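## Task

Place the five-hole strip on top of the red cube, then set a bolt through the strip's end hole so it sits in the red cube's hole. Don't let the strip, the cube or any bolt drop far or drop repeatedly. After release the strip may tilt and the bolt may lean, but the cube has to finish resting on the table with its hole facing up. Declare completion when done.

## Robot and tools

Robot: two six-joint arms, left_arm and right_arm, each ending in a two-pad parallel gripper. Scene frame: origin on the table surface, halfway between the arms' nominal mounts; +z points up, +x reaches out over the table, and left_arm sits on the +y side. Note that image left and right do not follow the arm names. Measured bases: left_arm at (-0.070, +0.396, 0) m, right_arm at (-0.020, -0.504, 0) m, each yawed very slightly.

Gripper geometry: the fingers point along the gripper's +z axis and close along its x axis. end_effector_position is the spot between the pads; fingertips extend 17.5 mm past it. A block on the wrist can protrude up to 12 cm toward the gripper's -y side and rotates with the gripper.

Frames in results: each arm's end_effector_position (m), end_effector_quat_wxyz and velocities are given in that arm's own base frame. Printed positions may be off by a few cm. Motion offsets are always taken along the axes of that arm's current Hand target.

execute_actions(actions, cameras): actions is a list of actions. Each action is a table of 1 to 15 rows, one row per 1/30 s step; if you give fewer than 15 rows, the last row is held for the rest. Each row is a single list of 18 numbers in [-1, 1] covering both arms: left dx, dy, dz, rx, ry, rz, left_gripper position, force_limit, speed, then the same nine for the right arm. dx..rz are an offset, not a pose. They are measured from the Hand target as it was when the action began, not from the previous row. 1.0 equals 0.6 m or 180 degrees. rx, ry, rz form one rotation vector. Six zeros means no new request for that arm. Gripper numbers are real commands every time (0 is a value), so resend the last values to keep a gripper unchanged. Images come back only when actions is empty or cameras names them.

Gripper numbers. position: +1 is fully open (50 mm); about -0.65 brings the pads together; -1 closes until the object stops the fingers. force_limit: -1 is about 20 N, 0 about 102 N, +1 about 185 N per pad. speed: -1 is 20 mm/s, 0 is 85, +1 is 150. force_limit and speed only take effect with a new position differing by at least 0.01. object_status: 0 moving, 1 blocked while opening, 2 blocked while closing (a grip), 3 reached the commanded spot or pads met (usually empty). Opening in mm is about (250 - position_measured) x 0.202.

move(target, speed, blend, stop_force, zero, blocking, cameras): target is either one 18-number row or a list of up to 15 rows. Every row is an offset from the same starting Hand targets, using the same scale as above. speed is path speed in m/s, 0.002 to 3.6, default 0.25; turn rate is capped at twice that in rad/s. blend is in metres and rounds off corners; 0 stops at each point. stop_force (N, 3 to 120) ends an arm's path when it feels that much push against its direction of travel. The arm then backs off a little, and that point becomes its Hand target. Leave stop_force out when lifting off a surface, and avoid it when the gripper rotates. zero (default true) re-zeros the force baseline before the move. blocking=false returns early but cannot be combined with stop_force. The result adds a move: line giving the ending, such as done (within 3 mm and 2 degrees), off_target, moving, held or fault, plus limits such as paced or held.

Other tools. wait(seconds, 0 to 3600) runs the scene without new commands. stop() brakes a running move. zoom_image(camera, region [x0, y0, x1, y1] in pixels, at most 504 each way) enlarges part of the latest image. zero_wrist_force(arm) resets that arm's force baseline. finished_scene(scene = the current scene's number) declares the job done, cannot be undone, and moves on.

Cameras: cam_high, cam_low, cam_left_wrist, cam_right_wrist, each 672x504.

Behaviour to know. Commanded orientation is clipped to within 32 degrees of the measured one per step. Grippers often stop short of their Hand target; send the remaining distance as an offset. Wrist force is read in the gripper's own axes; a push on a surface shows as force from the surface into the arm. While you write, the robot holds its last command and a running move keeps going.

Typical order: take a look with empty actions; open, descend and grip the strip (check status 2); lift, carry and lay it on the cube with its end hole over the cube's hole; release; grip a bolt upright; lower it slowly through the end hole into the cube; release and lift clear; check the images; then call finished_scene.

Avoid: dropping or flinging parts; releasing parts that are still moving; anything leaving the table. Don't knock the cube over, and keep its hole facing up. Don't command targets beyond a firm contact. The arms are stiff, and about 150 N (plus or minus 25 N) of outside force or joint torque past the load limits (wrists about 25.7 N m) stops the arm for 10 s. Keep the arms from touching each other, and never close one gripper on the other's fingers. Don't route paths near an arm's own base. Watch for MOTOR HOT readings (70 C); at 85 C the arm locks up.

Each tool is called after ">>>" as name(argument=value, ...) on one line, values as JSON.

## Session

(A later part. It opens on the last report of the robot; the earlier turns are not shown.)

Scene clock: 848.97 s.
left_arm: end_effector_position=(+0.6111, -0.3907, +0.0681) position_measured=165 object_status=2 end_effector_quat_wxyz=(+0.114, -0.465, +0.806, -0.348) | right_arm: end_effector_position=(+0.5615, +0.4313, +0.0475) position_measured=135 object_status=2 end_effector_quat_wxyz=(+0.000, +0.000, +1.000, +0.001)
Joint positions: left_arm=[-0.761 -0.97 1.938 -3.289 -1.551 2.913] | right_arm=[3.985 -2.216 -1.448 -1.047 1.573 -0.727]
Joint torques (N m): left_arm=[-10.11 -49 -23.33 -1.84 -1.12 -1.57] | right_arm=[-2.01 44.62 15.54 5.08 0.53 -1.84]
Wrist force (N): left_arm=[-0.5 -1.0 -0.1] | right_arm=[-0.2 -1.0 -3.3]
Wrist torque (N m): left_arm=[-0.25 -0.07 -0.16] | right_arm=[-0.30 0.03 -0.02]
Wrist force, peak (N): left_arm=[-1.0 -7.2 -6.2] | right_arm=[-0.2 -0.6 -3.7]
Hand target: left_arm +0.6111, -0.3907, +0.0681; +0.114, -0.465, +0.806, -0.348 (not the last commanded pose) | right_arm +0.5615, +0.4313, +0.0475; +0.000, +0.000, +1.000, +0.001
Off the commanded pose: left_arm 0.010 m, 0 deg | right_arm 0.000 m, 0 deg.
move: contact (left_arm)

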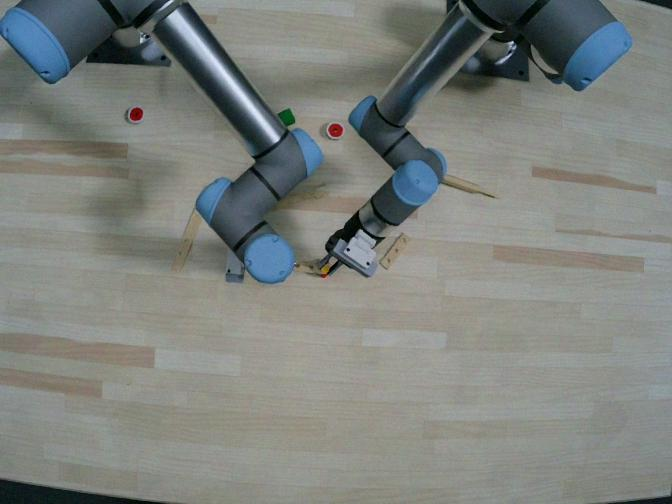

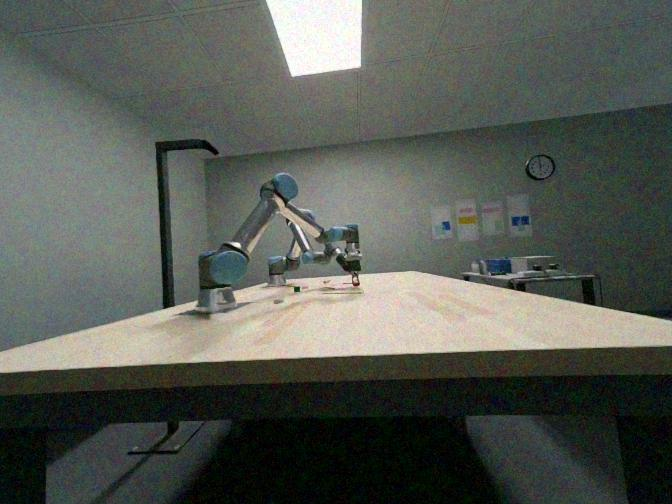

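>>> move(target=[-0.0003,-0.004,-0.0022,0,0,0,-1,-0.6,-0.7,0,0,0,0,0,0,-1,-0.7,-0.7], speed=0.05)

>>> move(target=[-0.0028,0.0133,0.0146,0,0,0,-1,-0.6,-0.7,0,0,0,0,0,0,-1,-0.7,-0.7], speed=0.015, stop_force=3)

>>> move(target=[0.0001,-0.0012,-0.0047,0,0,0,-1,-0.6,-0.7,0,0,0,0,0,0,-1,-0.7,-0.7], speed=0.05)

>>> move(target=[-0.0028,0.0133,0.0146,0,0,0,-1,-0.6,-0.7,0,0,0,0,0,0,-1,-0.7,-0.7], speed=0.015, stop_force=3)

>>> move(target=[0.0028,-0.0023,-0.003,0,0,0,-1,-0.6,-0.7,0,0,0,0,0,0,-1,-0.7,-0.7], speed=0.05)

>>> move(target=[-0.0028,0.0133,0.0146,0,0,0,-1,-0.6,-0.7,0,0,0,0,0,0,-1,-0.7,-0.7], speed=0.015, stop_force=3, cameras=["cam_high","cam_low"])

>>> zoom_image(camera="cam_low", region=[345, 265, 367, 290])

Scene clock: 871.23 s.
left_arm: end_effector_position=(+0.6121, -0.3908, +0.0706) position_measured=165 object_status=2 end_effector_quat_wxyz=(+0.114, -0.465, +0.806, -0.348) | right_arm: end_effector_position=(+0.5615, +0.4313, +0.0475) position_measured=135 object_status=2 end_effector_quat_wxyz=(+0.000, +0.000, +1.000, +0.001)
Joint positions: left_arm=[-0.76 -0.973 1.935 -3.282 -1.552 2.914] | right_arm=[3.985 -2.216 -1.448 -1.047 1.573 -0.727]
Joint torques (N m): left_arm=[9.64 -50.34 -26.76 -1.32 -2.68 1.65] | right_arm=[-2.48 44.23 15.06 5.17 0.31 -1.63]
Wrist force (N): left_arm=[-0.2 -1.0 0.9] | right_arm=[-0.5 -0.8 -3.6]
Wrist torque (N m): left_arm=[-0.23 -0.05 -0.22] | right_arm=[-0.30 0.09 -0.02]
Wrist force, peak (N): left_arm=[-1.1 -1.2 0.2] | right_arm=[-0.2 -1.3 -3.7]
Hand target: left_arm +0.6122, -0.3908, +0.0706; +0.114, -0.465, +0.806, -0.348 | right_arm +0.5615, +0.4313, +0.0475; +0.000, +0.000, +1.000, +0.001
Off the commanded pose: left_arm 0.000 m, 0 deg | right_arm 0.000 m, 0 deg.
move: done

Scene clock: 872.43 s.
left_arm: end_effector_position=(+0.6122, -0.3908, +0.0693) position_measured=173 object_status=2 end_effector_quat_wxyz=(+0.114, -0.465, +0.806, -0.348) | right_arm: end_effector_position=(+0.5615, +0.4313, +0.0475) position_measured=135 object_status=2 end_effector_quat_wxyz=(+0.000, +0.000, +1.000, +0.001)
Joint positions: left_arm=[-0.76 -0.971 1.935 -3.285 -1.552 2.914] | right_arm=[3.985 -2.216 -1.448 -1.047 1.573 -0.727]
Joint torques (N m): left_arm=[1.71 -50.39 -12.91 -1.68 -2.53 1.51] | right_arm=[-2.01 44.33 14.54 5.22 0.32 -1.76]
Wrist force (N): left_arm=[-0.5 -1.1 1.2] | right_arm=[-0.2 0.2 -2.9]
Wrist torque (N m): left_arm=[-0.22 -0.07 -0.21] | right_arm=[-0.21 0.08 -0.05]
Wrist force, peak (N): left_arm=[0.5 -5.2 -4.8] | right_arm=[-0.3 -0.1 -3.9]
Hand target: left_arm +0.6122, -0.3908, +0.0693; +0.114, -0.465, +0.806, -0.348 (not the last commanded pose) | right_arm +0.5615, +0.4313, +0.0475; +0.000, +0.000, +1.000, +0.001
Off the commanded pose: left_arm 0.011 m, 0 deg | right_arm 0.000 m, 0 deg.
move: contact (left_arm)

Scene clock: 872.93 s.
left_arm: end_effector_position=(+0.6113, -0.3899, +0.0718) position_measured=173 object_status=2 end_effector_quat_wxyz=(+0.114, -0.465, +0.806, -0.348) | right_arm: end_effector_position=(+0.5615, +0.4313, +0.0475) position_measured=135 object_status=2 end_effector_quat_wxyz=(+0.000, +0.000, +1.000, +0.001)
Joint positions: left_arm=[-0.76 -0.978 1.939 -3.282 -1.552 2.914] | right_arm=[3.985 -2.216 -1.448 -1.047 1.573 -0.727]
Joint torques (N m): left_arm=[9.2 -50.27 -2.56 -1.7 -2.81 1.67] | right_arm=[-2.18 45.73 14.93 5.11 0.66 -1.81]
Wrist force (N): left_arm=[-0.8 -2.0 2.6] | right_arm=[1.0 0.3 -2.8]
Wrist torque (N m): left_arm=[-0.18 -0.05 -0.21] | right_arm=[-0.26 0.06 -0.17]
Wrist force, peak (N): left_arm=[-0.6 -2.4 2.7] | right_arm=[1.1 -0.3 -3.3]
Hand target: left_arm +0.6112, -0.3898, +0.0719; +0.114, -0.465, +0.806, -0.348 | right_arm +0.5615, +0.4313, +0.0475; +0.000, +0.000, +1.000, +0.001
Off the commanded pose: left_arm 0.000 m, 0 deg | right_arm 0.000 m, 0 deg.
move: done

Scene clock: 874.30 s.
left_arm: end_effector_position=(+0.6112, -0.3898, +0.0687) position_measured=173 object_status=2 end_effector_quat_wxyz=(+0.114, -0.465, +0.806, -0.348) | right_arm: end_effector_position=(+0.5615, +0.4313, +0.0475) position_measured=135 object_status=2 end_effector_quat_wxyz=(+0.000, +0.000, +1.000, +0.001)
Joint positions: left_arm=[-0.76 -0.971 1.939 -3.289 -1.552 2.914] | right_arm=[3.985 -2.216 -1.448 -1.047 1.573 -0.727]
Joint torques (N m): left_arm=[3.07 -49 -19.36 -1.9 -2.63 1.4] | right_arm=[-3.13 44.94 15.19 5.14 0.65 -1.96]
Wrist force (N): left_arm=[-1.1 -2.7 1.1] | right_arm=[1.6 0.1 -3.2]
Wrist torque (N m): left_arm=[-0.20 -0.12 -0.20] | right_arm=[-0.33 0.02 -0.18]
Wrist force, peak (N): left_arm=[-2.6 -9.4 -4.7] | right_arm=[1.1 -0.1 -3.7]
Hand target: left_arm +0.6112, -0.3898, +0.0688; +0.114, -0.465, +0.806, -0.348 (not the last commanded pose) | right_arm +0.5615, +0.4313, +0.0475; +0.000, +0.000, +1.000, +0.001
Off the commanded pose: left_arm 0.009 m, 0 deg | right_arm 0.000 m, 0 deg.
move: contact (left_arm)

Scene clock: 874.80 s.
left_arm: end_effector_position=(+0.6104, -0.3908, +0.0712) position_measured=173 object_status=2 end_effector_quat_wxyz=(+0.114, -0.465, +0.806, -0.348) | right_arm: end_effector_position=(+0.5615, +0.4313, +0.0475) position_measured=135 object_status=2 end_effector_quat_wxyz=(+0.000, +0.000, +1.000, +0.001)
Joint positions: left_arm=[-0.762 -0.977 1.94 -3.284 -1.55 2.913] | right_arm=[3.985 -2.216 -1.448 -1.047 1.573 -0.727]
Joint torques (N m): left_arm=[-12.59 -50.28 -3.54 -2.13 1.65 -1.7] | right_arm=[-1.82 45.15 14.94 5.03 0.33 -1.72]
Wrist force (N): left_arm=[-3.7 -1.7 3.1] | right_arm=[3.1 -2.8 -2.9]
Wrist torque (N m): left_arm=[-0.19 -0.18 -0.10] | right_arm=[-0.35 0.09 -0.37]
Wrist force, peak (N): left_arm=[-3.8 -1.5 3.2] | right_arm=[3.3 -2.1 -3.3]
Hand target: left_arm +0.6103, -0.3909, +0.0712; +0.114, -0.465, +0.806, -0.348 | right_arm +0.5615, +0.4313, +0.0475; +0.000, +0.000, +1.000, +0.001
Off the commanded pose: left_arm 0.000 m, 0 deg | right_arm 0.000 m, 0 deg.
move: done

Scene clock: 876.07 s.
left_arm: end_effector_position=(+0.6103, -0.3908, +0.0699) position_measured=173 object_status=2 end_effector_quat_wxyz=(+0.114, -0.465, +0.806, -0.348) | right_arm: end_effector_position=(+0.5615, +0.4313, +0.0475) position_measured=135 object_status=2 end_effector_quat_wxyz=(+0.000, +0.000, +1.000, +0.001)
Joint positions: left_arm=[-0.762 -0.974 1.94 -3.287 -1.55 2.913] | right_arm=[3.985 -2.216 -1.448 -1.047 1.573 -0.727]
Joint torques (N m): left_arm=[-11.32 -50.75 -24.3 -2.31 -1.75 -1.84] | right_arm=[-1.11 44.42 14.53 5.06 0.41 -1.68]
Wrist force (N): left_arm=[-3.4 -1.4 2.9] | right_arm=[2.9 -1.7 -3.2]
Wrist torque (N m): left_arm=[-0.16 -0.10 -0.11] | right_arm=[-0.30 0.06 -0.32]
Wrist force, peak (N): left_arm=[-4.1 -8.0 -1.9] | right_arm=[3.4 -2.4 -3.3]
Hand target: left_arm +0.6104, -0.3909, +0.0699; +0.114, -0.465, +0.806, -0.348 (not the last commanded pose) | right_arm +0.5615, +0.4313, +0.0475; +0.000, +0.000, +1.000, +0.001
Off the commanded pose: left_arm 0.011 m, 0 deg | right_arm 0.000 m, 0 deg.
move: contact (left_arm)

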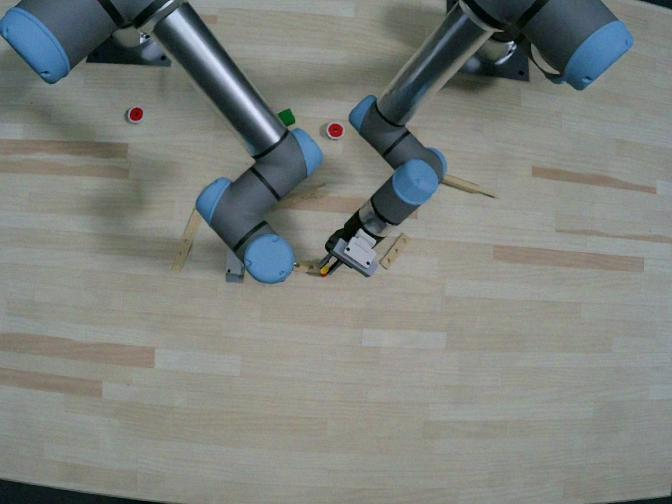

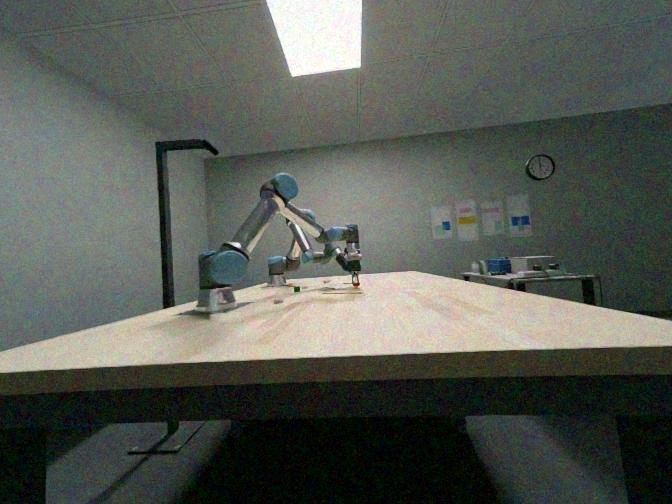

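Scaled by 20.160 from the camera's image (finer frame: 960x720).

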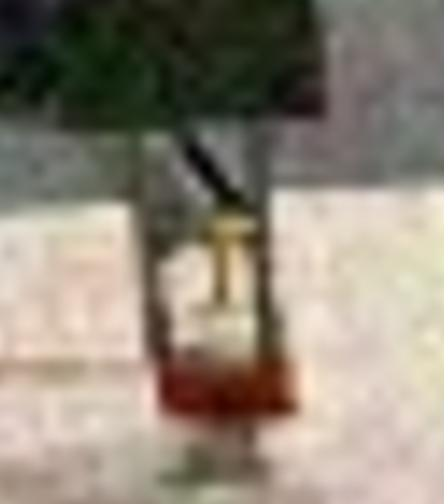

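>>> move(target=[0.0047,-0.0222,-0.0244,0,0,0,-1,-0.6,-0.7,0,0,0,0,0,0,-1,-0.7,-0.7], speed=0.05)

>>> move(target=[0,-0.2,-0.22,0.25,0,0,-1,-0.6,-0.7,0,0,0,0,0,0,-1,-0.7,-0.7], speed=0.4, cameras=["cam_high"])

>>> zoom_image(camera="cam_high", region=[305, 240, 355, 290])

Scene clock: 889.23 s.
left_arm: end_effector_position=(+0.6103, -0.3909, +0.0898) position_measured=173 object_status=2 end_effector_quat_wxyz=(+0.114, -0.465, +0.806, -0.348) | right_arm: end_effector_position=(+0.5615, +0.4313, +0.0475) position_measured=135 object_status=2 end_effector_quat_wxyz=(+0.000, +0.000, +1.000, +0.001)
Joint positions: left_arm=[-0.762 -1.015 1.935 -3.241 -1.55 2.913] | right_arm=[3.985 -2.216 -1.448 -1.047 1.573 -0.727]
Joint torques (N m): left_arm=[-10.43 -49.71 -26.71 -1.92 1.81 -1.73] | right_arm=[-0.73 44.35 14.67 4.88 0.4 -1.75]
Wrist force (N): left_arm=[-0.4 -0.8 0.9] | right_arm=[0.2 -0.4 -3.2]
Wrist torque (N m): left_arm=[-0.20 -0.02 -0.18] | right_arm=[-0.34 0.04 -0.06]
Wrist force, peak (N): left_arm=[-3.6 -1.6 3.5] | right_arm=[3.0 -1.9 -3.5]
Hand target: left_arm +0.6103, -0.3909, +0.0899; +0.114, -0.465, +0.806, -0.348 | right_arm +0.5615, +0.4313, +0.0475; +0.000, +0.000, +1.000, +0.001
Off the commanded pose: left_arm 0.000 m, 0 deg | right_arm 0.000 m, 0 deg.
move: done

Scene clock: 890.97 s.
left_arm: end_effector_position=(+0.6237, -0.3698, +0.2665) position_measured=173 object_status=2 end_effector_quat_wxyz=(+0.283, -0.386, +0.612, -0.630) | right_arm: end_effector_position=(+0.5615, +0.4313, +0.0475) position_measured=135 object_status=2 end_effector_quat_wxyz=(+0.000, +0.000, +1.000, +0.001)
Joint positions: left_arm=[-0.797 -0.973 1.998 -4.12 -1.36 2.991] | right_arm=[3.985 -2.216 -1.448 -1.047 1.573 -0.727]
Joint torques (N m): left_arm=[-11.31 -32.15 -22.31 -5.44 2.65 1.65] | right_arm=[-1.27 44.78 13.66 4.98 0.41 -1.7]
Wrist force (N): left_arm=[-1.0 -1.7 3.7] | right_arm=[0.2 -0.2 -3.2]
Wrist torque (N m): left_arm=[-0.37 -0.11 -0.42] | right_arm=[-0.29 0.04 -0.06]
Wrist force, peak (N): left_arm=[-0.9 -2.0 3.7] | right_arm=[0.3 -0.4 -3.6]
Hand target: left_arm +0.6237, -0.3698, +0.2665; +0.283, -0.386, +0.611, -0.630 | right_arm +0.5615, +0.4313, +0.0475; +0.000, +0.000, +1.000, +0.001
Off the commanded pose: left_arm 0.000 m, 0 deg | right_arm 0.000 m, 0 deg.
move: done

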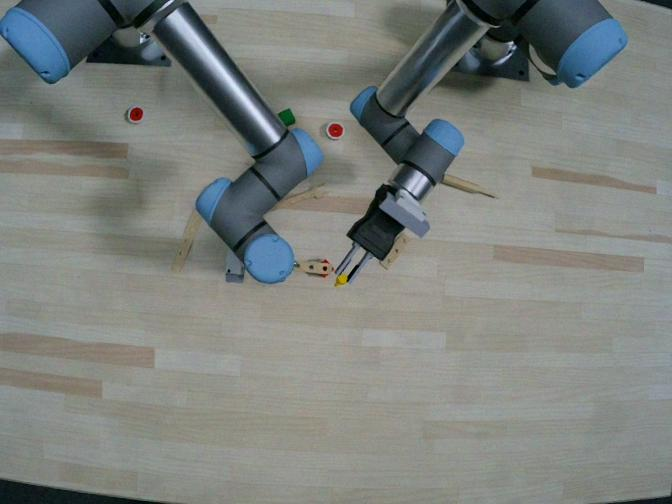

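Scaled by 10.080 from the camera's image (finer frame: 960x720).

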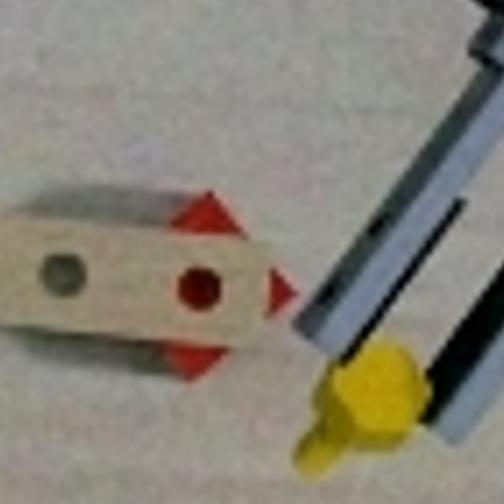

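>>> move(target=[0.004,0.289,0.0137,-0.250,-0.037,0.0337,-1,-0.6,-0.7,0,0,0,0,0,0,-1,-0.7,-0.7], speed=0.3, cameras=["cam_high"])

>>> zoom_image(camera="cam_high", region=[310, 255, 340, 285])

Scene clock: 913.67 s.
left_arm: end_effector_position=(+0.6093, -0.3923, +0.0950) position_measured=173 object_status=2 end_effector_quat_wxyz=(+0.180, -0.468, +0.808, -0.310) | right_arm: end_effector_position=(+0.5615, +0.4313, +0.0475) position_measured=135 object_status=2 end_effector_quat_wxyz=(+0.000, +0.000, +1.000, +0.001)
Joint positions: left_arm=[-0.833 -1.041 1.938 -3.178 -1.363 2.908] | right_arm=[3.985 -2.216 -1.448 -1.047 1.573 -0.727]
Joint torques (N m): left_arm=[3.74 -33.15 -26.32 -2.09 -2.09 -1.78] | right_arm=[-2.54 45.32 14.37 4.97 0.45 -1.46]
Wrist force (N): left_arm=[-0.5 -0.8 0.5] | right_arm=[0.1 -0.2 -3.0]
Wrist torque (N m): left_arm=[-0.19 0.03 -0.19] | right_arm=[-0.30 0.06 -0.06]
Wrist force, peak (N): left_arm=[-0.7 -1.8 4.0] | right_arm=[0.2 -0.1 -3.9]
Hand target: left_arm +0.6094, -0.3923, +0.0950; +0.180, -0.468, +0.808, -0.310 | right_arm +0.5615, +0.4313, +0.0475; +0.000, +0.000, +1.000, +0.001
Off the commanded pose: left_arm 0.000 m, 0 deg | right_arm 0.000 m, 0 deg.
move: done

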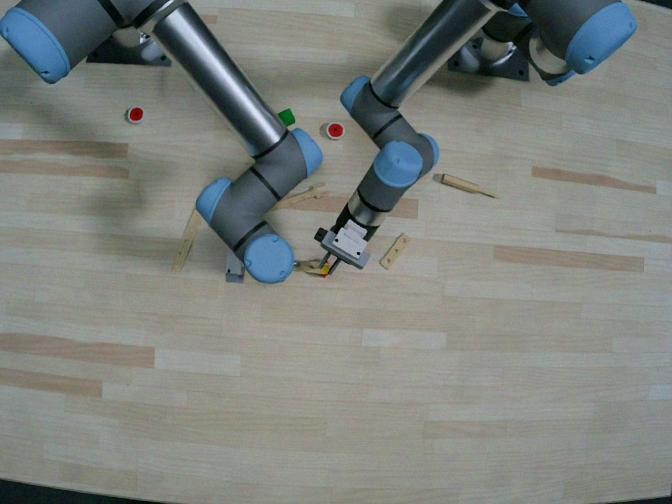

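Scaled by 16.800 from the camera's image (finer frame: 960x720).

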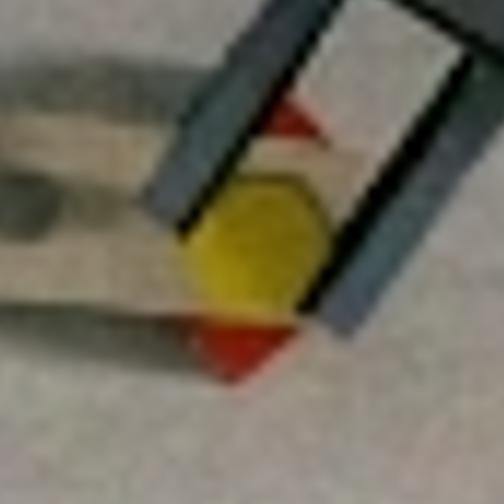

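>>> move(target=[0.0015,0.023,0.0175,0,0,0,-1,-0.6,-0.7,0,0,0,0,0,0,-1,-0.7,-0.7], speed=0.05, cameras=["cam_high","cam_low"])

>>> zoom_image(camera="cam_high", region=[310, 255, 340, 285])

>>> zoom_image(camera="cam_low", region=[345, 265, 367, 290])

>>> move(target=[0,0.0223,0.0248,0,0,0,-1,-0.6,-0.7,0,0,0,0,0,0,-1,-0.7,-0.7], speed=0.015, stop_force=3)

Scene clock: 926.80 s.
left_arm: end_effector_position=(+0.6061, -0.3914, +0.0780) position_measured=173 object_status=2 end_effector_quat_wxyz=(+0.180, -0.468, +0.808, -0.310) | right_arm: end_effector_position=(+0.5615, +0.4313, +0.0475) position_measured=135 object_status=2 end_effector_quat_wxyz=(+0.000, +0.000, +1.000, +0.001)
Joint positions: left_arm=[-0.836 -1.012 1.953 -3.221 -1.361 2.905] | right_arm=[3.985 -2.216 -1.448 -1.047 1.573 -0.727]
Joint torques (N m): left_arm=[-11.17 -31.28 -4.53 -7.47 2.77 -1.72] | right_arm=[-2.6 46.61 15.22 5.04 0.12 -1.65]
Wrist force (N): left_arm=[-0.3 -1.1 0.5] | right_arm=[0.5 -0.2 -3.4]
Wrist torque (N m): left_arm=[-0.23 0.00 -0.19] | right_arm=[-0.30 0.00 -0.05]
Wrist force, peak (N): left_arm=[-0.4 -1.5 0.2] | right_arm=[0.4 -0.2 -3.9]
Hand target: left_arm +0.6061, -0.3914, +0.0780; +0.180, -0.468, +0.808, -0.310 | right_arm +0.5615, +0.4313, +0.0475; +0.000, +0.000, +1.000, +0.001
Off the commanded pose: left_arm 0.000 m, 0 deg | right_arm 0.000 m, 0 deg.
move: done

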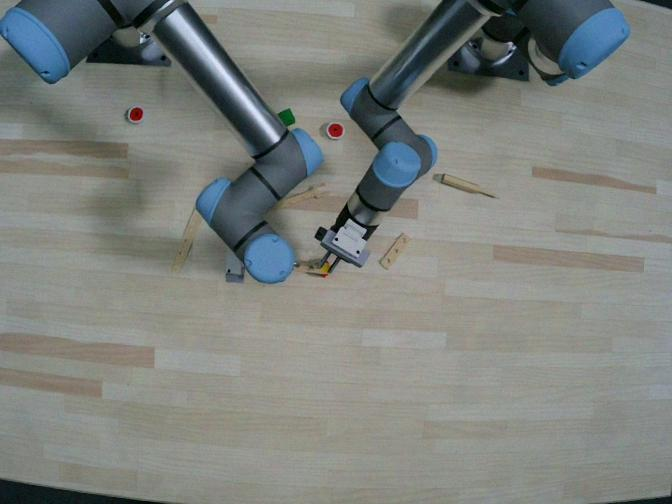

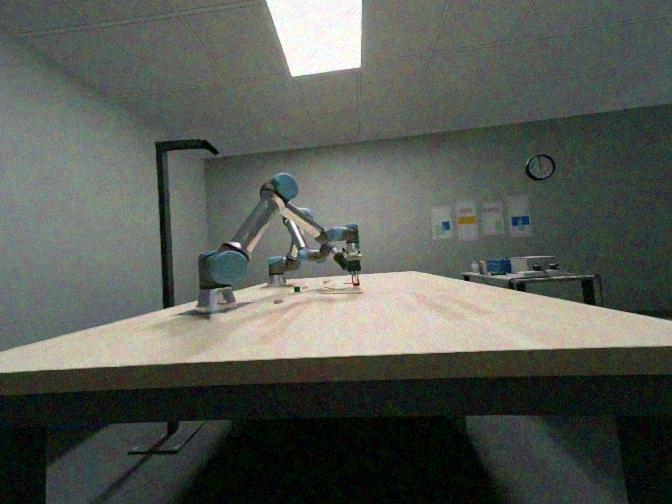

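Scaled by 16.800 from the camera's image (finer frame: 960x720).

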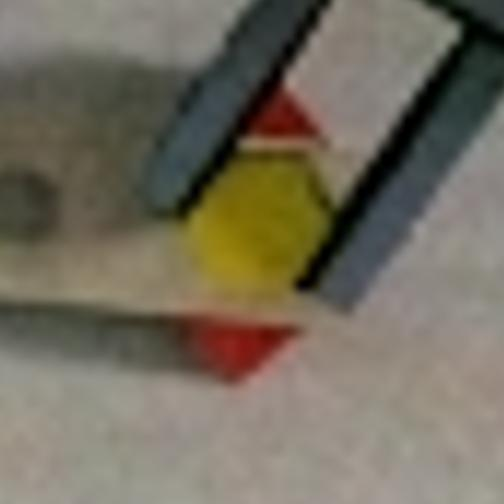

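Scaled by 20.160 from the camera's image (finer frame: 960x720).

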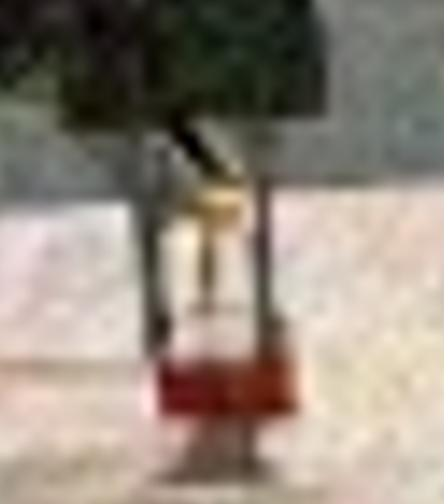

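Scene clock: 927.97 s.
left_arm: end_effector_position=(+0.6061, -0.3914, +0.0769) position_measured=173 object_status=2 end_effector_quat_wxyz=(+0.180, -0.468, +0.808, -0.310) | right_arm: end_effector_position=(+0.5615, +0.4313, +0.0475) position_measured=135 object_status=2 end_effector_quat_wxyz=(+0.000, +0.000, +1.000, +0.001)
Joint positions: left_arm=[-0.836 -1.009 1.954 -3.224 -1.361 2.905] | right_arm=[3.985 -2.216 -1.448 -1.047 1.573 -0.727]
Joint torques (N m): left_arm=[-8.93 -47.18 -21.69 -1.15 0.74 -1.93] | right_arm=[-2.69 45.52 13.52 4.9 0.41 -1.73]
Wrist force (N): left_arm=[-0.2 -3.5 -1.3] | right_arm=[0.6 -0.1 -3.9]
Wrist torque (N m): left_arm=[-0.26 0.03 -0.19] | right_arm=[-0.33 0.00 -0.07]
Wrist force, peak (N): left_arm=[-0.1 -7.8 -5.1] | right_arm=[1.4 0.0 -5.2]
Hand target: left_arm +0.6061, -0.3914, +0.0769; +0.180, -0.468, +0.808, -0.310 (not the last commanded pose) | right_arm +0.5615, +0.4313, +0.0475; +0.000, +0.000, +1.000, +0.001
Off the commanded pose: left_arm 0.019 m, 0 deg | right_arm 0.000 m, 0 deg.
move: contact (left_arm)

>>> move(target=[0,-0.007,-0.0118,0.0444,0,0,-1,-0.6,-0.7,0,0,0,0,0,0,-1,-0.7,-0.7], speed=0.05, cameras=["cam_high","cam_low"])

>>> zoom_image(camera="cam_high", region=[310, 255, 340, 285])

>>> zoom_image(camera="cam_low", region=[345, 265, 367, 290])

Scene clock: 947.37 s.
left_arm: end_effector_position=(+0.6047, -0.3906, +0.0850) position_measured=173 object_status=2 end_effector_quat_wxyz=(+0.212, -0.454, +0.784, -0.366) | right_arm: end_effector_position=(+0.5615, +0.4313, +0.0475) position_measured=135 object_status=2 end_effector_quat_wxyz=(+0.000, +0.000, +1.000, +0.001)
Joint positions: left_arm=[-0.852 -0.975 2.011 -3.452 -1.318 2.925] | right_arm=[3.985 -2.216 -1.448 -1.047 1.573 -0.727]
Joint torques (N m): left_arm=[-11.14 -33.05 -0.85 -7.21 2.88 1.59] | right_arm=[-2.3 44.61 15.79 4.96 0.53 -1.63]
Wrist force (N): left_arm=[-0.6 -0.9 0.9] | right_arm=[-0.1 -0.1 -3.4]
Wrist torque (N m): left_arm=[-0.22 -0.02 -0.32] | right_arm=[-0.30 0.08 -0.06]
Wrist force, peak (N): left_arm=[-0.3 -3.9 -1.4] | right_arm=[0.4 0.1 -4.4]
Hand target: left_arm +0.6047, -0.3906, +0.0850; +0.212, -0.454, +0.784, -0.366 | right_arm +0.5615, +0.4313, +0.0475; +0.000, +0.000, +1.000, +0.001
Off the commanded pose: left_arm 0.000 m, 0 deg | right_arm 0.000 m, 0 deg.
move: done

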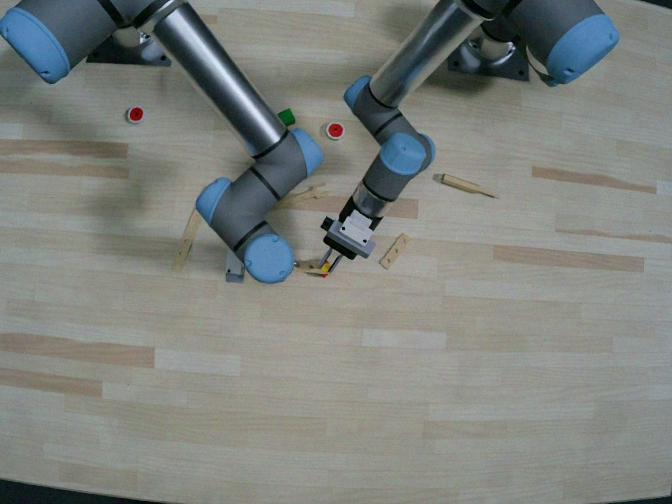

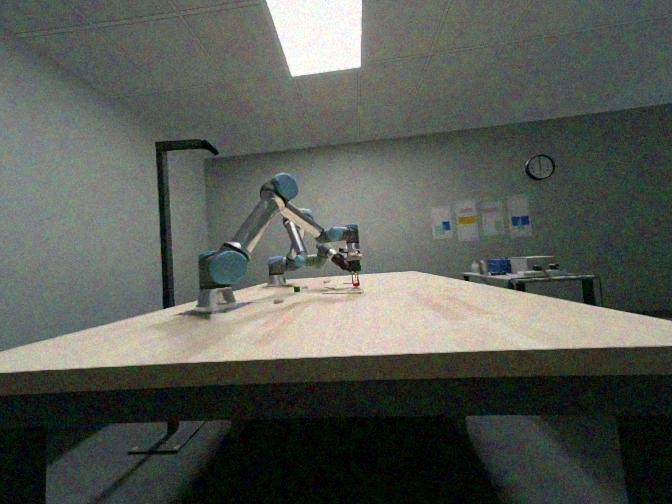

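Scaled by 16.800 from the camera's image (finer frame: 960x720).

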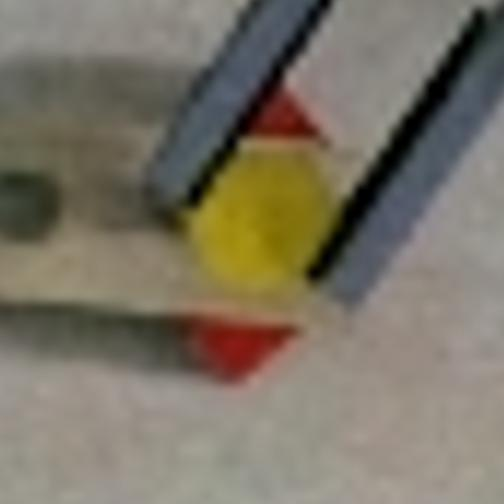

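Scaled by 20.160 from the camera's image (finer frame: 960x720).

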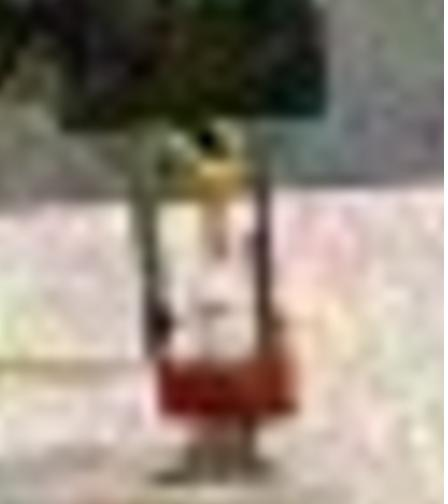

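>>> move(target=[[-0.0015,0.0055,0.005,0,0,0,-1,-0.6,-0.7,0,0,0,0,0,0,-1,-0.7,-0.7],[-0.0015,0.0342,0.0293,0,0,0,-1,-0.6,-0.7,0,0,0,0,0,0,-1,-0.7,-0.7]], speed=0.015, stop_force=3, cameras=["cam_high","cam_low"])

>>> zoom_image(camera="cam_high", region=[310, 255, 340, 285])

>>> zoom_image(camera="cam_low", region=[345, 265, 367, 290])

Scene clock: 960.17 s.
left_arm: end_effector_position=(+0.6053, -0.3899, +0.0749) position_measured=173 object_status=2 end_effector_quat_wxyz=(+0.212, -0.454, +0.784, -0.366) | right_arm: end_effector_position=(+0.5615, +0.4313, +0.0475) position_measured=135 object_status=2 end_effector_quat_wxyz=(+0.000, +0.000, +1.000, +0.001)
Joint positions: left_arm=[-0.85 -0.952 2.012 -3.476 -1.319 2.926] | right_arm=[3.985 -2.216 -1.448 -1.047 1.573 -0.727]
Joint torques (N m): left_arm=[8.53 -46.5 -5.11 -1.25 -2.15 1.3] | right_arm=[-1.01 46.17 14.51 4.7 0.59 -1.31]
Wrist force (N): left_arm=[-0.4 -3.1 -0.6] | right_arm=[0.4 -0.2 -3.9]
Wrist torque (N m): left_arm=[-0.26 -0.02 -0.32] | right_arm=[-0.31 0.04 -0.07]
Wrist force, peak (N): left_arm=[-0.3 -11.0 -6.7] | right_arm=[1.0 -0.7 -6.1]
Hand target: left_arm +0.6053, -0.3899, +0.0749; +0.212, -0.454, +0.784, -0.366 (not the last commanded pose) | right_arm +0.5615, +0.4313, +0.0475; +0.000, +0.000, +1.000, +0.001
Off the commanded pose: left_arm 0.017 m, 0 deg | right_arm 0.000 m, 0 deg.
move: contact (left_arm); path passed 1 of 2 targets

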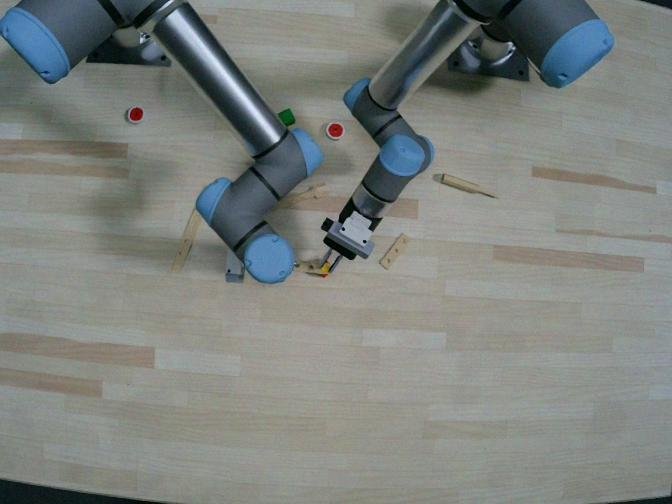

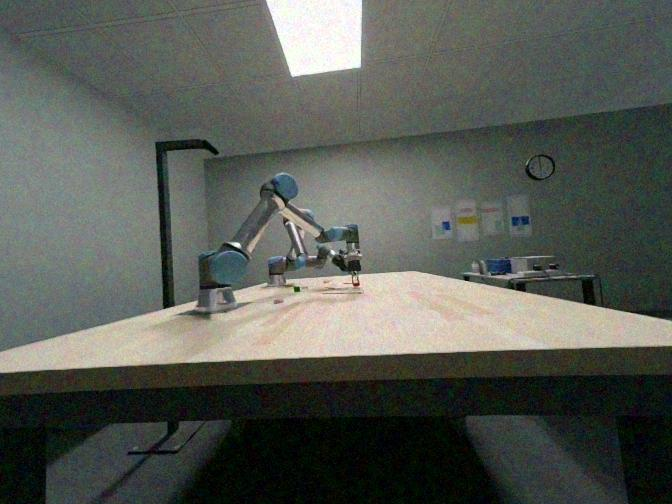

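Scaled by 16.800 from the camera's image (finer frame: 960x720).

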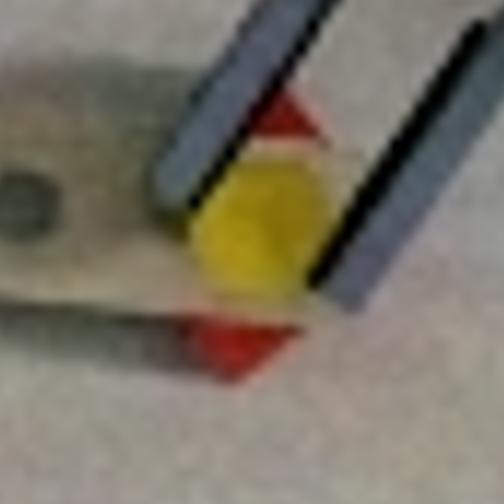

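Scaled by 20.160 from the camera's image (finer frame: 960x720).

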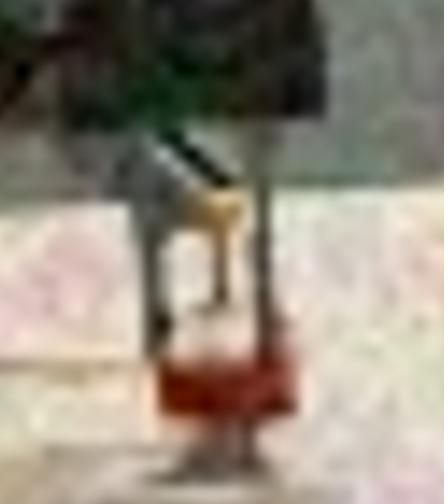

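>>> move(target=[0.0012,-0.0088,-0.0103,0,0,0,-1,-0.6,-0.7,0,0,0,0,0,0,-1,-0.7,-0.7], speed=0.05)

>>> move(target=[0,0.0192,0.0161,0,0,0,-1,-0.6,-0.7,0,0,0,0,0,0,-1,-0.7,-0.7], speed=0.015, stop_force=3)

>>> move(target=[-0.0034,-0.0108,-0.0079,0,0,0,-1,-0.6,-0.7,0,0,0,0,0,0,-1,-0.7,-0.7], speed=0.05)

>>> move(target=[0,0.0192,0.0161,0,0,0,-1,-0.6,-0.7,0,0,0,0,0,0,-1,-0.7,-0.7], speed=0.015, stop_force=3)

>>> move(target=[0.0043,-0.0118,-0.0067,0,0,0,-1,-0.6,-0.7,0,0,0,0,0,0,-1,-0.7,-0.7], speed=0.05)

>>> move(target=[0,0.0192,0.0161,0,0,0,-1,-0.6,-0.7,0,0,0,0,0,0,-1,-0.7,-0.7], speed=0.015, stop_force=3)

>>> move(target=[-0.0034,-0.0108,-0.0079,0,0,0,-1,-0.6,-0.7,0,0,0,0,0,0,-1,-0.7,-0.7], speed=0.05)

>>> move(target=[0,0.0192,0.0161,0,0,0,-1,-0.6,-0.7,0,0,0,0,0,0,-1,-0.7,-0.7], speed=0.015, stop_force=3, cameras=["cam_high"])

>>> zoom_image(camera="cam_high", region=[310, 255, 340, 285])

Scene clock: 981.33 s.
left_arm: end_effector_position=(+0.6038, -0.3899, +0.0828) position_measured=173 object_status=2 end_effector_quat_wxyz=(+0.212, -0.454, +0.784, -0.366) | right_arm: end_effector_position=(+0.5615, +0.4313, +0.0475) position_measured=135 object_status=2 end_effector_quat_wxyz=(+0.000, +0.000, +1.000, +0.001)
Joint positions: left_arm=[-0.853 -0.972 2.015 -3.46 -1.318 2.925] | right_arm=[3.985 -2.216 -1.448 -1.047 1.573 -0.727]
Joint torques (N m): left_arm=[-11.03 -45.47 -0.54 -1.91 2.93 -1.73] | right_arm=[-2.59 46.84 15.49 4.74 0.32 -1.2]
Wrist force (N): left_arm=[-0.6 -1.0 1.0] | right_arm=[0.4 -0.3 -3.2]
Wrist torque (N m): left_arm=[-0.24 -0.01 -0.22] | right_arm=[-0.32 0.00 -0.06]
Wrist force, peak (N): left_arm=[-0.3 -3.6 -1.0] | right_arm=[0.3 -0.2 -4.3]
Hand target: left_arm +0.6038, -0.3899, +0.0829; +0.212, -0.454, +0.784, -0.366 | right_arm +0.5615, +0.4313, +0.0475; +0.000, +0.000, +1.000, +0.001
Off the commanded pose: left_arm 0.000 m, 0 deg | right_arm 0.000 m, 0 deg.
move: done

Scene clock: 983.03 s.
left_arm: end_effector_position=(+0.6038, -0.3899, +0.0750) position_measured=173 object_status=2 end_effector_quat_wxyz=(+0.212, -0.454, +0.784, -0.366) | right_arm: end_effector_position=(+0.5615, +0.4313, +0.0475) position_measured=135 object_status=2 end_effector_quat_wxyz=(+0.000, +0.000, +1.000, +0.001)
Joint positions: left_arm=[-0.853 -0.954 2.015 -3.478 -1.318 2.925] | right_arm=[3.985 -2.216 -1.448 -1.047 1.573 -0.727]
Joint torques (N m): left_arm=[-10.05 -46.13 -6.32 -1.39 1.06 -1.75] | right_arm=[-2.57 45.66 13.59 4.99 0.46 -1.41]
Wrist force (N): left_arm=[-0.7 -3.6 -1.0] | right_arm=[0.5 -0.1 -3.9]
Wrist torque (N m): left_arm=[-0.32 -0.01 -0.23] | right_arm=[-0.27 0.03 -0.07]
Wrist force, peak (N): left_arm=[-0.6 -10.5 -5.8] | right_arm=[1.2 -0.5 -5.6]
Hand target: left_arm +0.6038, -0.3899, +0.0750; +0.212, -0.454, +0.784, -0.366 (not the last commanded pose) | right_arm +0.5615, +0.4313, +0.0475; +0.000, +0.000, +1.000, +0.001
Off the commanded pose: left_arm 0.007 m, 0 deg | right_arm 0.000 m, 0 deg.
move: contact (left_arm)

Scene clock: 983.63 s.
left_arm: end_effector_position=(+0.6053, -0.3884, +0.0829) position_measured=173 object_status=2 end_effector_quat_wxyz=(+0.212, -0.454, +0.784, -0.366) | right_arm: end_effector_position=(+0.5615, +0.4313, +0.0475) position_measured=135 object_status=2 end_effector_quat_wxyz=(+0.000, +0.000, +1.000, +0.001)
Joint positions: left_arm=[-0.849 -0.971 2.014 -3.459 -1.321 2.928] | right_arm=[3.985 -2.216 -1.448 -1.047 1.573 -0.727]
Joint torques (N m): left_arm=[10.66 -49.17 -25.19 -1.67 -2.05 1.68] | right_arm=[-1.82 46.21 16.01 5 0.26 -1.3]
Wrist force (N): left_arm=[-0.5 -1.0 0.9] | right_arm=[0.2 -0.2 -3.5]
Wrist torque (N m): left_arm=[-0.23 -0.03 -0.32] | right_arm=[-0.30 0.03 -0.05]
Wrist force, peak (N): left_arm=[-0.7 -3.4 -0.8] | right_arm=[0.5 -0.2 -4.1]
Hand target: left_arm +0.6053, -0.3884, +0.0830; +0.212, -0.454, +0.784, -0.366 | right_arm +0.5615, +0.4313, +0.0475; +0.000, +0.000, +1.000, +0.001
Off the commanded pose: left_arm 0.000 m, 0 deg | right_arm 0.000 m, 0 deg.
move: done

Scene clock: 985.33 s.
left_arm: end_effector_position=(+0.6053, -0.3884, +0.0751) position_measured=173 object_status=2 end_effector_quat_wxyz=(+0.212, -0.454, +0.784, -0.366) | right_arm: end_effector_position=(+0.5615, +0.4313, +0.0475) position_measured=135 object_status=2 end_effector_quat_wxyz=(+0.000, +0.000, +1.000, +0.001)
Joint positions: left_arm=[-0.848 -0.954 2.014 -3.477 -1.321 2.928] | right_arm=[3.985 -2.216 -1.448 -1.047 1.573 -0.727]
Joint torques (N m): left_arm=[10.73 -46.4 -8.82 -1.38 -2.15 1.57] | right_arm=[-1.91 46.07 15.81 4.83 0.51 -1.29]
Wrist force (N): left_arm=[-0.3 -2.6 -0.6] | right_arm=[0.2 -0.5 -3.8]
Wrist torque (N m): left_arm=[-0.25 -0.04 -0.32] | right_arm=[-0.33 0.07 -0.06]
Wrist force, peak (N): left_arm=[-0.4 -9.9 -6.3] | right_arm=[0.6 -1.1 -5.7]
Hand target: left_arm +0.6053, -0.3884, +0.0751; +0.212, -0.454, +0.784, -0.366 (not the last commanded pose) | right_arm +0.5615, +0.4313, +0.0475; +0.000, +0.000, +1.000, +0.001
Off the commanded pose: left_arm 0.007 m, 0 deg | right_arm 0.000 m, 0 deg.
move: contact (left_arm)

Scene clock: 985.97 s.
left_arm: end_effector_position=(+0.6053, -0.3913, +0.0830) position_measured=173 object_status=2 end_effector_quat_wxyz=(+0.212, -0.454, +0.784, -0.366) | right_arm: end_effector_position=(+0.5615, +0.4313, +0.0475) position_measured=135 object_status=2 end_effector_quat_wxyz=(+0.000, +0.000, +1.000, +0.001)
Joint positions: left_arm=[-0.852 -0.969 2.009 -3.456 -1.318 2.925] | right_arm=[3.985 -2.216 -1.448 -1.047 1.573 -0.727]
Joint torques (N m): left_arm=[-11.82 -49.47 -25.99 -1.71 3.04 -2.01] | right_arm=[-0.98 45.43 14.66 4.75 0.43 -1]
Wrist force (N): left_arm=[-0.7 -1.0 0.8] | right_arm=[0.4 -0.1 -3.3]
Wrist torque (N m): left_arm=[-0.24 -0.01 -0.22] | right_arm=[-0.29 0.01 -0.06]
Wrist force, peak (N): left_arm=[-0.4 -2.7 -0.3] | right_arm=[0.8 -0.5 -3.8]
Hand target: left_arm +0.6053, -0.3914, +0.0831; +0.212, -0.454, +0.784, -0.366 | right_arm +0.5615, +0.4313, +0.0475; +0.000, +0.000, +1.000, +0.001
Off the commanded pose: left_arm 0.000 m, 0 deg | right_arm 0.000 m, 0 deg.
move: done

Scene clock: 987.70 s.
left_arm: end_effector_position=(+0.6053, -0.3914, +0.0747) position_measured=173 object_status=2 end_effector_quat_wxyz=(+0.212, -0.454, +0.784, -0.366) | right_arm: end_effector_position=(+0.5615, +0.4313, +0.0475) position_measured=135 object_status=2 end_effector_quat_wxyz=(+0.000, +0.000, +1.000, +0.001)
Joint positions: left_arm=[-0.852 -0.951 2.009 -3.475 -1.318 2.925] | right_arm=[3.985 -2.216 -1.448 -1.047 1.573 -0.727]
Joint torques (N m): left_arm=[-10.04 -47.14 -8.51 -1.2 1.48 -1.63] | right_arm=[-1.03 45.89 15.09 4.98 0.52 -0.87]
Wrist force (N): left_arm=[-0.1 -3.4 -0.9] | right_arm=[0.0 0.1 -4.4]
Wrist torque (N m): left_arm=[-0.29 -0.02 -0.22] | right_arm=[-0.31 0.06 -0.05]
Wrist force, peak (N): left_arm=[-0.2 -10.9 -5.8] | right_arm=[1.1 0.0 -5.8]
Hand target: left_arm +0.6053, -0.3914, +0.0747; +0.212, -0.454, +0.784, -0.366 (not the last commanded pose) | right_arm +0.5615, +0.4313, +0.0475; +0.000, +0.000, +1.000, +0.001
Off the commanded pose: left_arm 0.007 m, 0 deg | right_arm 0.000 m, 0 deg.
move: contact (left_arm)

Scene clock: 988.30 s.
left_arm: end_effector_position=(+0.6067, -0.3899, +0.0826) position_measured=173 object_status=2 end_effector_quat_wxyz=(+0.212, -0.454, +0.784, -0.366) | right_arm: end_effector_position=(+0.5615, +0.4313, +0.0475) position_measured=135 object_status=2 end_effector_quat_wxyz=(+0.000, +0.000, +1.000, +0.001)
Joint positions: left_arm=[-0.848 -0.968 2.008 -3.457 -1.321 2.928] | right_arm=[3.985 -2.216 -1.448 -1.047 1.573 -0.727]
Joint torques (N m): left_arm=[11.38 -48.04 -25.2 -1.61 -2.02 1.58] | right_arm=[-2.09 47.64 15.12 5.12 0.59 -1.38]
Wrist force (N): left_arm=[-0.6 -0.9 0.9] | right_arm=[-0.1 -0.5 -3.2]
Wrist torque (N m): left_arm=[-0.22 -0.02 -0.32] | right_arm=[-0.36 0.08 -0.05]
Wrist force, peak (N): left_arm=[-0.2 -3.0 -0.5] | right_arm=[0.4 0.1 -4.0]
Hand target: left_arm +0.6068, -0.3899, +0.0827; +0.212, -0.454, +0.784, -0.366 | right_arm +0.5615, +0.4313, +0.0475; +0.000, +0.000, +1.000, +0.001
Off the commanded pose: left_arm 0.000 m, 0 deg | right_arm 0.000 m, 0 deg.
move: done

Scene clock: 990.00 s.
left_arm: end_effector_position=(+0.6068, -0.3899, +0.0749) position_measured=173 object_status=2 end_effector_quat_wxyz=(+0.212, -0.454, +0.784, -0.366) | right_arm: end_effector_position=(+0.5615, +0.4313, +0.0475) position_measured=135 object_status=2 end_effector_quat_wxyz=(+0.000, +0.000, +1.000, +0.001)
Joint positions: left_arm=[-0.848 -0.951 2.008 -3.474 -1.321 2.928] | right_arm=[3.985 -2.216 -1.448 -1.047 1.573 -0.727]
Joint torques (N m): left_arm=[10.01 -46.03 -9.05 -0.92 -2.22 1.35] | right_arm=[-1.51 45.92 15.3 4.81 0.53 -1.14]
Wrist force (N): left_arm=[-0.2 -3.8 -1.6] | right_arm=[0.3 -0.4 -4.1]
Wrist torque (N m): left_arm=[-0.29 -0.06 -0.32] | right_arm=[-0.26 0.10 -0.07]
Wrist force, peak (N): left_arm=[-0.2 -10.3 -7.3] | right_arm=[0.8 -1.5 -6.0]
Hand target: left_arm +0.6068, -0.3899, +0.0749; +0.212, -0.454, +0.784, -0.366 (not the last commanded pose) | right_arm +0.5615, +0.4313, +0.0475; +0.000, +0.000, +1.000, +0.001
Off the commanded pose: left_arm 0.007 m, 0 deg | right_arm 0.000 m, 0 deg.
move: contact (left_arm)

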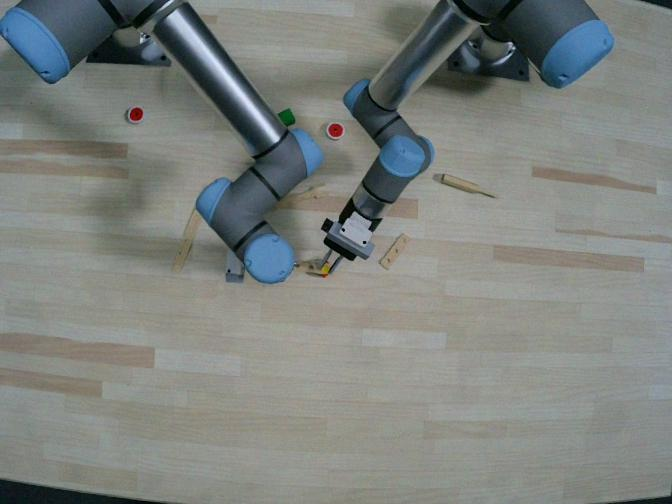

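Scaled by 16.800 from the camera's image (finer frame: 960x720).

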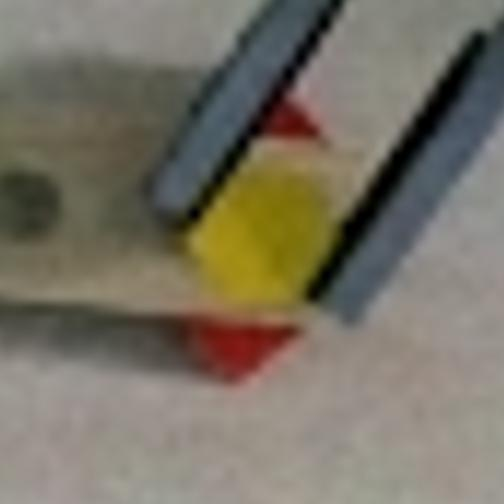

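>>> move(target=[-0.145,-0.202,-0.279,0.1745,0.1745,-0.478,-1,-0.6,-0.7,0,0,0,0,0,0,-1,-0.7,-0.7], speed=0.6, cameras=["cam_high"])

>>> zoom_image(camera="cam_high", region=[320, 220, 420, 295])

Scene clock: 1020.03 s.
left_arm: end_effector_position=(+0.6062, -0.2895, +0.2754) position_measured=173 object_status=2 end_effector_quat_wxyz=(+0.182, +0.682, -0.182, +0.684) | right_arm: end_effector_position=(+0.5615, +0.4313, +0.0475) position_measured=135 object_status=2 end_effector_quat_wxyz=(+0.000, +0.000, +1.000, +0.001)
Joint positions: left_arm=[-0.727 -1.03 2.143 -4.258 -1.365 1.572] | right_arm=[3.985 -2.216 -1.448 -1.047 1.573 -0.727]
Joint torques (N m): left_arm=[-12.31 -43.6 0.41 -5.09 2.52 -2.16] | right_arm=[-1.21 45.81 15.16 4.78 0.67 -0.9]
Wrist force (N): left_arm=[0.0 -0.6 6.1] | right_arm=[0.1 0.1 -3.5]
Wrist torque (N m): left_arm=[-0.04 -0.39 0.08] | right_arm=[-0.25 0.07 -0.07]
Wrist force, peak (N): left_arm=[0.0 -0.6 6.2] | right_arm=[0.6 -0.5 -4.4]
Hand target: left_arm +0.6062, -0.2895, +0.2755; +0.182, +0.682, -0.182, +0.684 | right_arm +0.5615, +0.4313, +0.0475; +0.000, +0.000, +1.000, +0.001
Off the commanded pose: left_arm 0.000 m, 0 deg | right_arm 0.000 m, 0 deg.
move: done

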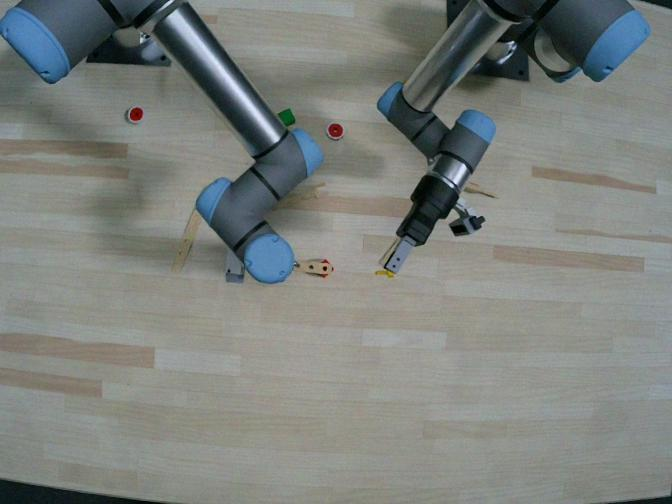

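Scaled by 5.040 from the camera's image (finer frame: 960x720).

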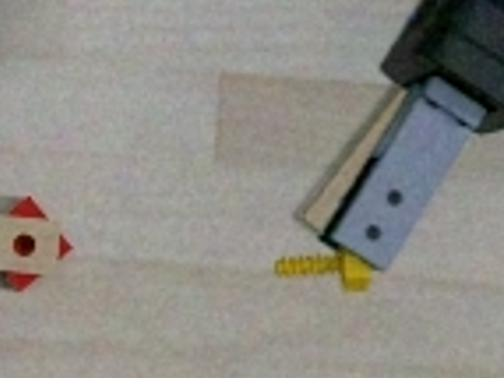

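>>> zoom_image(camera="cam_high", region=[368, 255, 404, 285])

Scaled by 14.000 from the camera's image (finer frame: 960x720).

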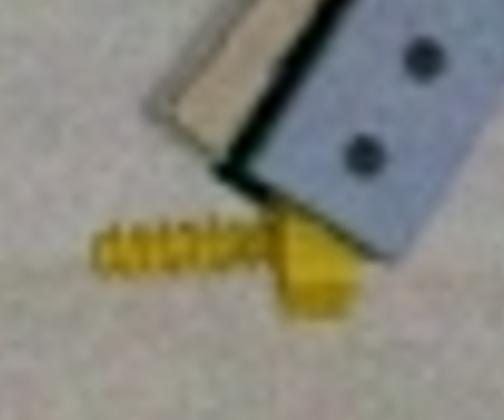

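>>> move(target=[[-0.192,0.1457,0.0783,-0.1495,-0.1495,0.484,-1,-0.6,-0.7,0,0,0,0,0,0,-1,-0.7,-0.7],[-0.312,0.1457,0.0783,-0.1495,-0.1495,0.484,-1,-0.6,-0.7,0,0,0,0,0,0,-1,-0.7,-0.7]], speed=[0.4,0.15], cameras=["cam_high","cam_low"])

>>> zoom_image(camera="cam_high", region=[310, 255, 340, 285])

>>> zoom_image(camera="cam_low", region=[345, 265, 367, 290])

Scene clock: 1056.03 s.
left_arm: end_effector_position=(+0.6039, -0.3890, +0.0885) position_measured=173 object_status=2 end_effector_quat_wxyz=(+0.235, -0.443, +0.765, -0.405) | right_arm: end_effector_position=(+0.5615, +0.4313, +0.0475) position_measured=135 object_status=2 end_effector_quat_wxyz=(+0.000, +0.000, +1.000, +0.001)
Joint positions: left_arm=[-0.862 -0.933 2.041 -3.625 -1.29 2.946] | right_arm=[3.985 -2.216 -1.448 -1.047 1.573 -0.727]
Joint torques (N m): left_arm=[11.35 -33.29 -22.27 -6.81 -2 1.57] | right_arm=[-1.44 45.89 16.28 4.76 0.22 -0.99]
Wrist force (N): left_arm=[-0.5 -1.1 1.1] | right_arm=[0.1 -0.3 -3.3]
Wrist torque (N m): left_arm=[-0.26 -0.06 -0.35] | right_arm=[-0.31 0.07 -0.05]
Wrist force, peak (N): left_arm=[0.1 -0.7 6.4] | right_arm=[0.6 -0.4 -3.8]
Hand target: left_arm +0.6040, -0.3890, +0.0884; +0.235, -0.443, +0.765, -0.405 | right_arm +0.5615, +0.4313, +0.0475; +0.000, +0.000, +1.000, +0.001
Off the commanded pose: left_arm 0.000 m, 0 deg | right_arm 0.000 m, 0 deg.
move: done

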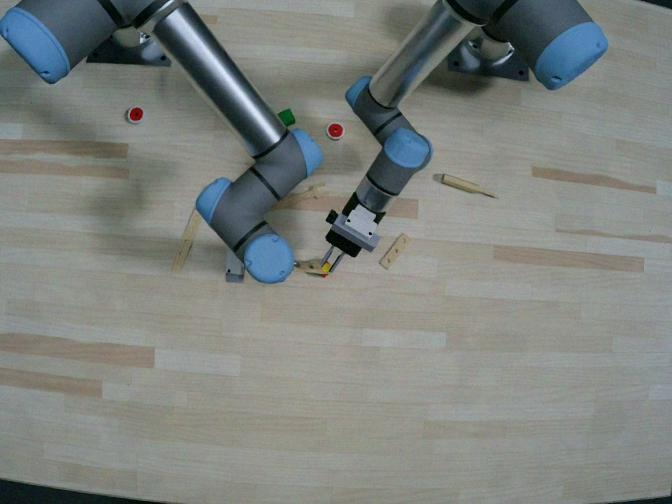

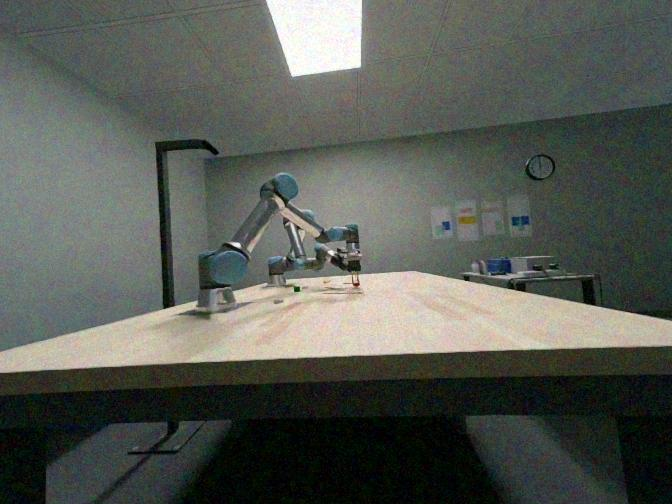

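Scaled by 16.800 from the camera's image (finer frame: 960x720).

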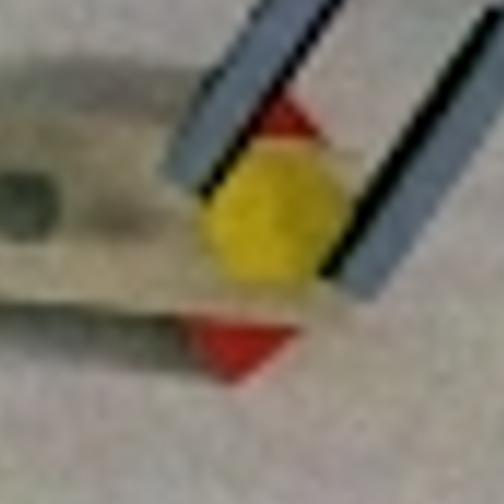

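Scaled by 20.160 from the camera's image (finer frame: 960x720).

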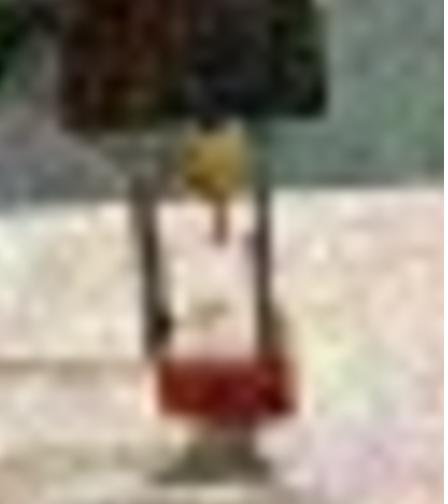

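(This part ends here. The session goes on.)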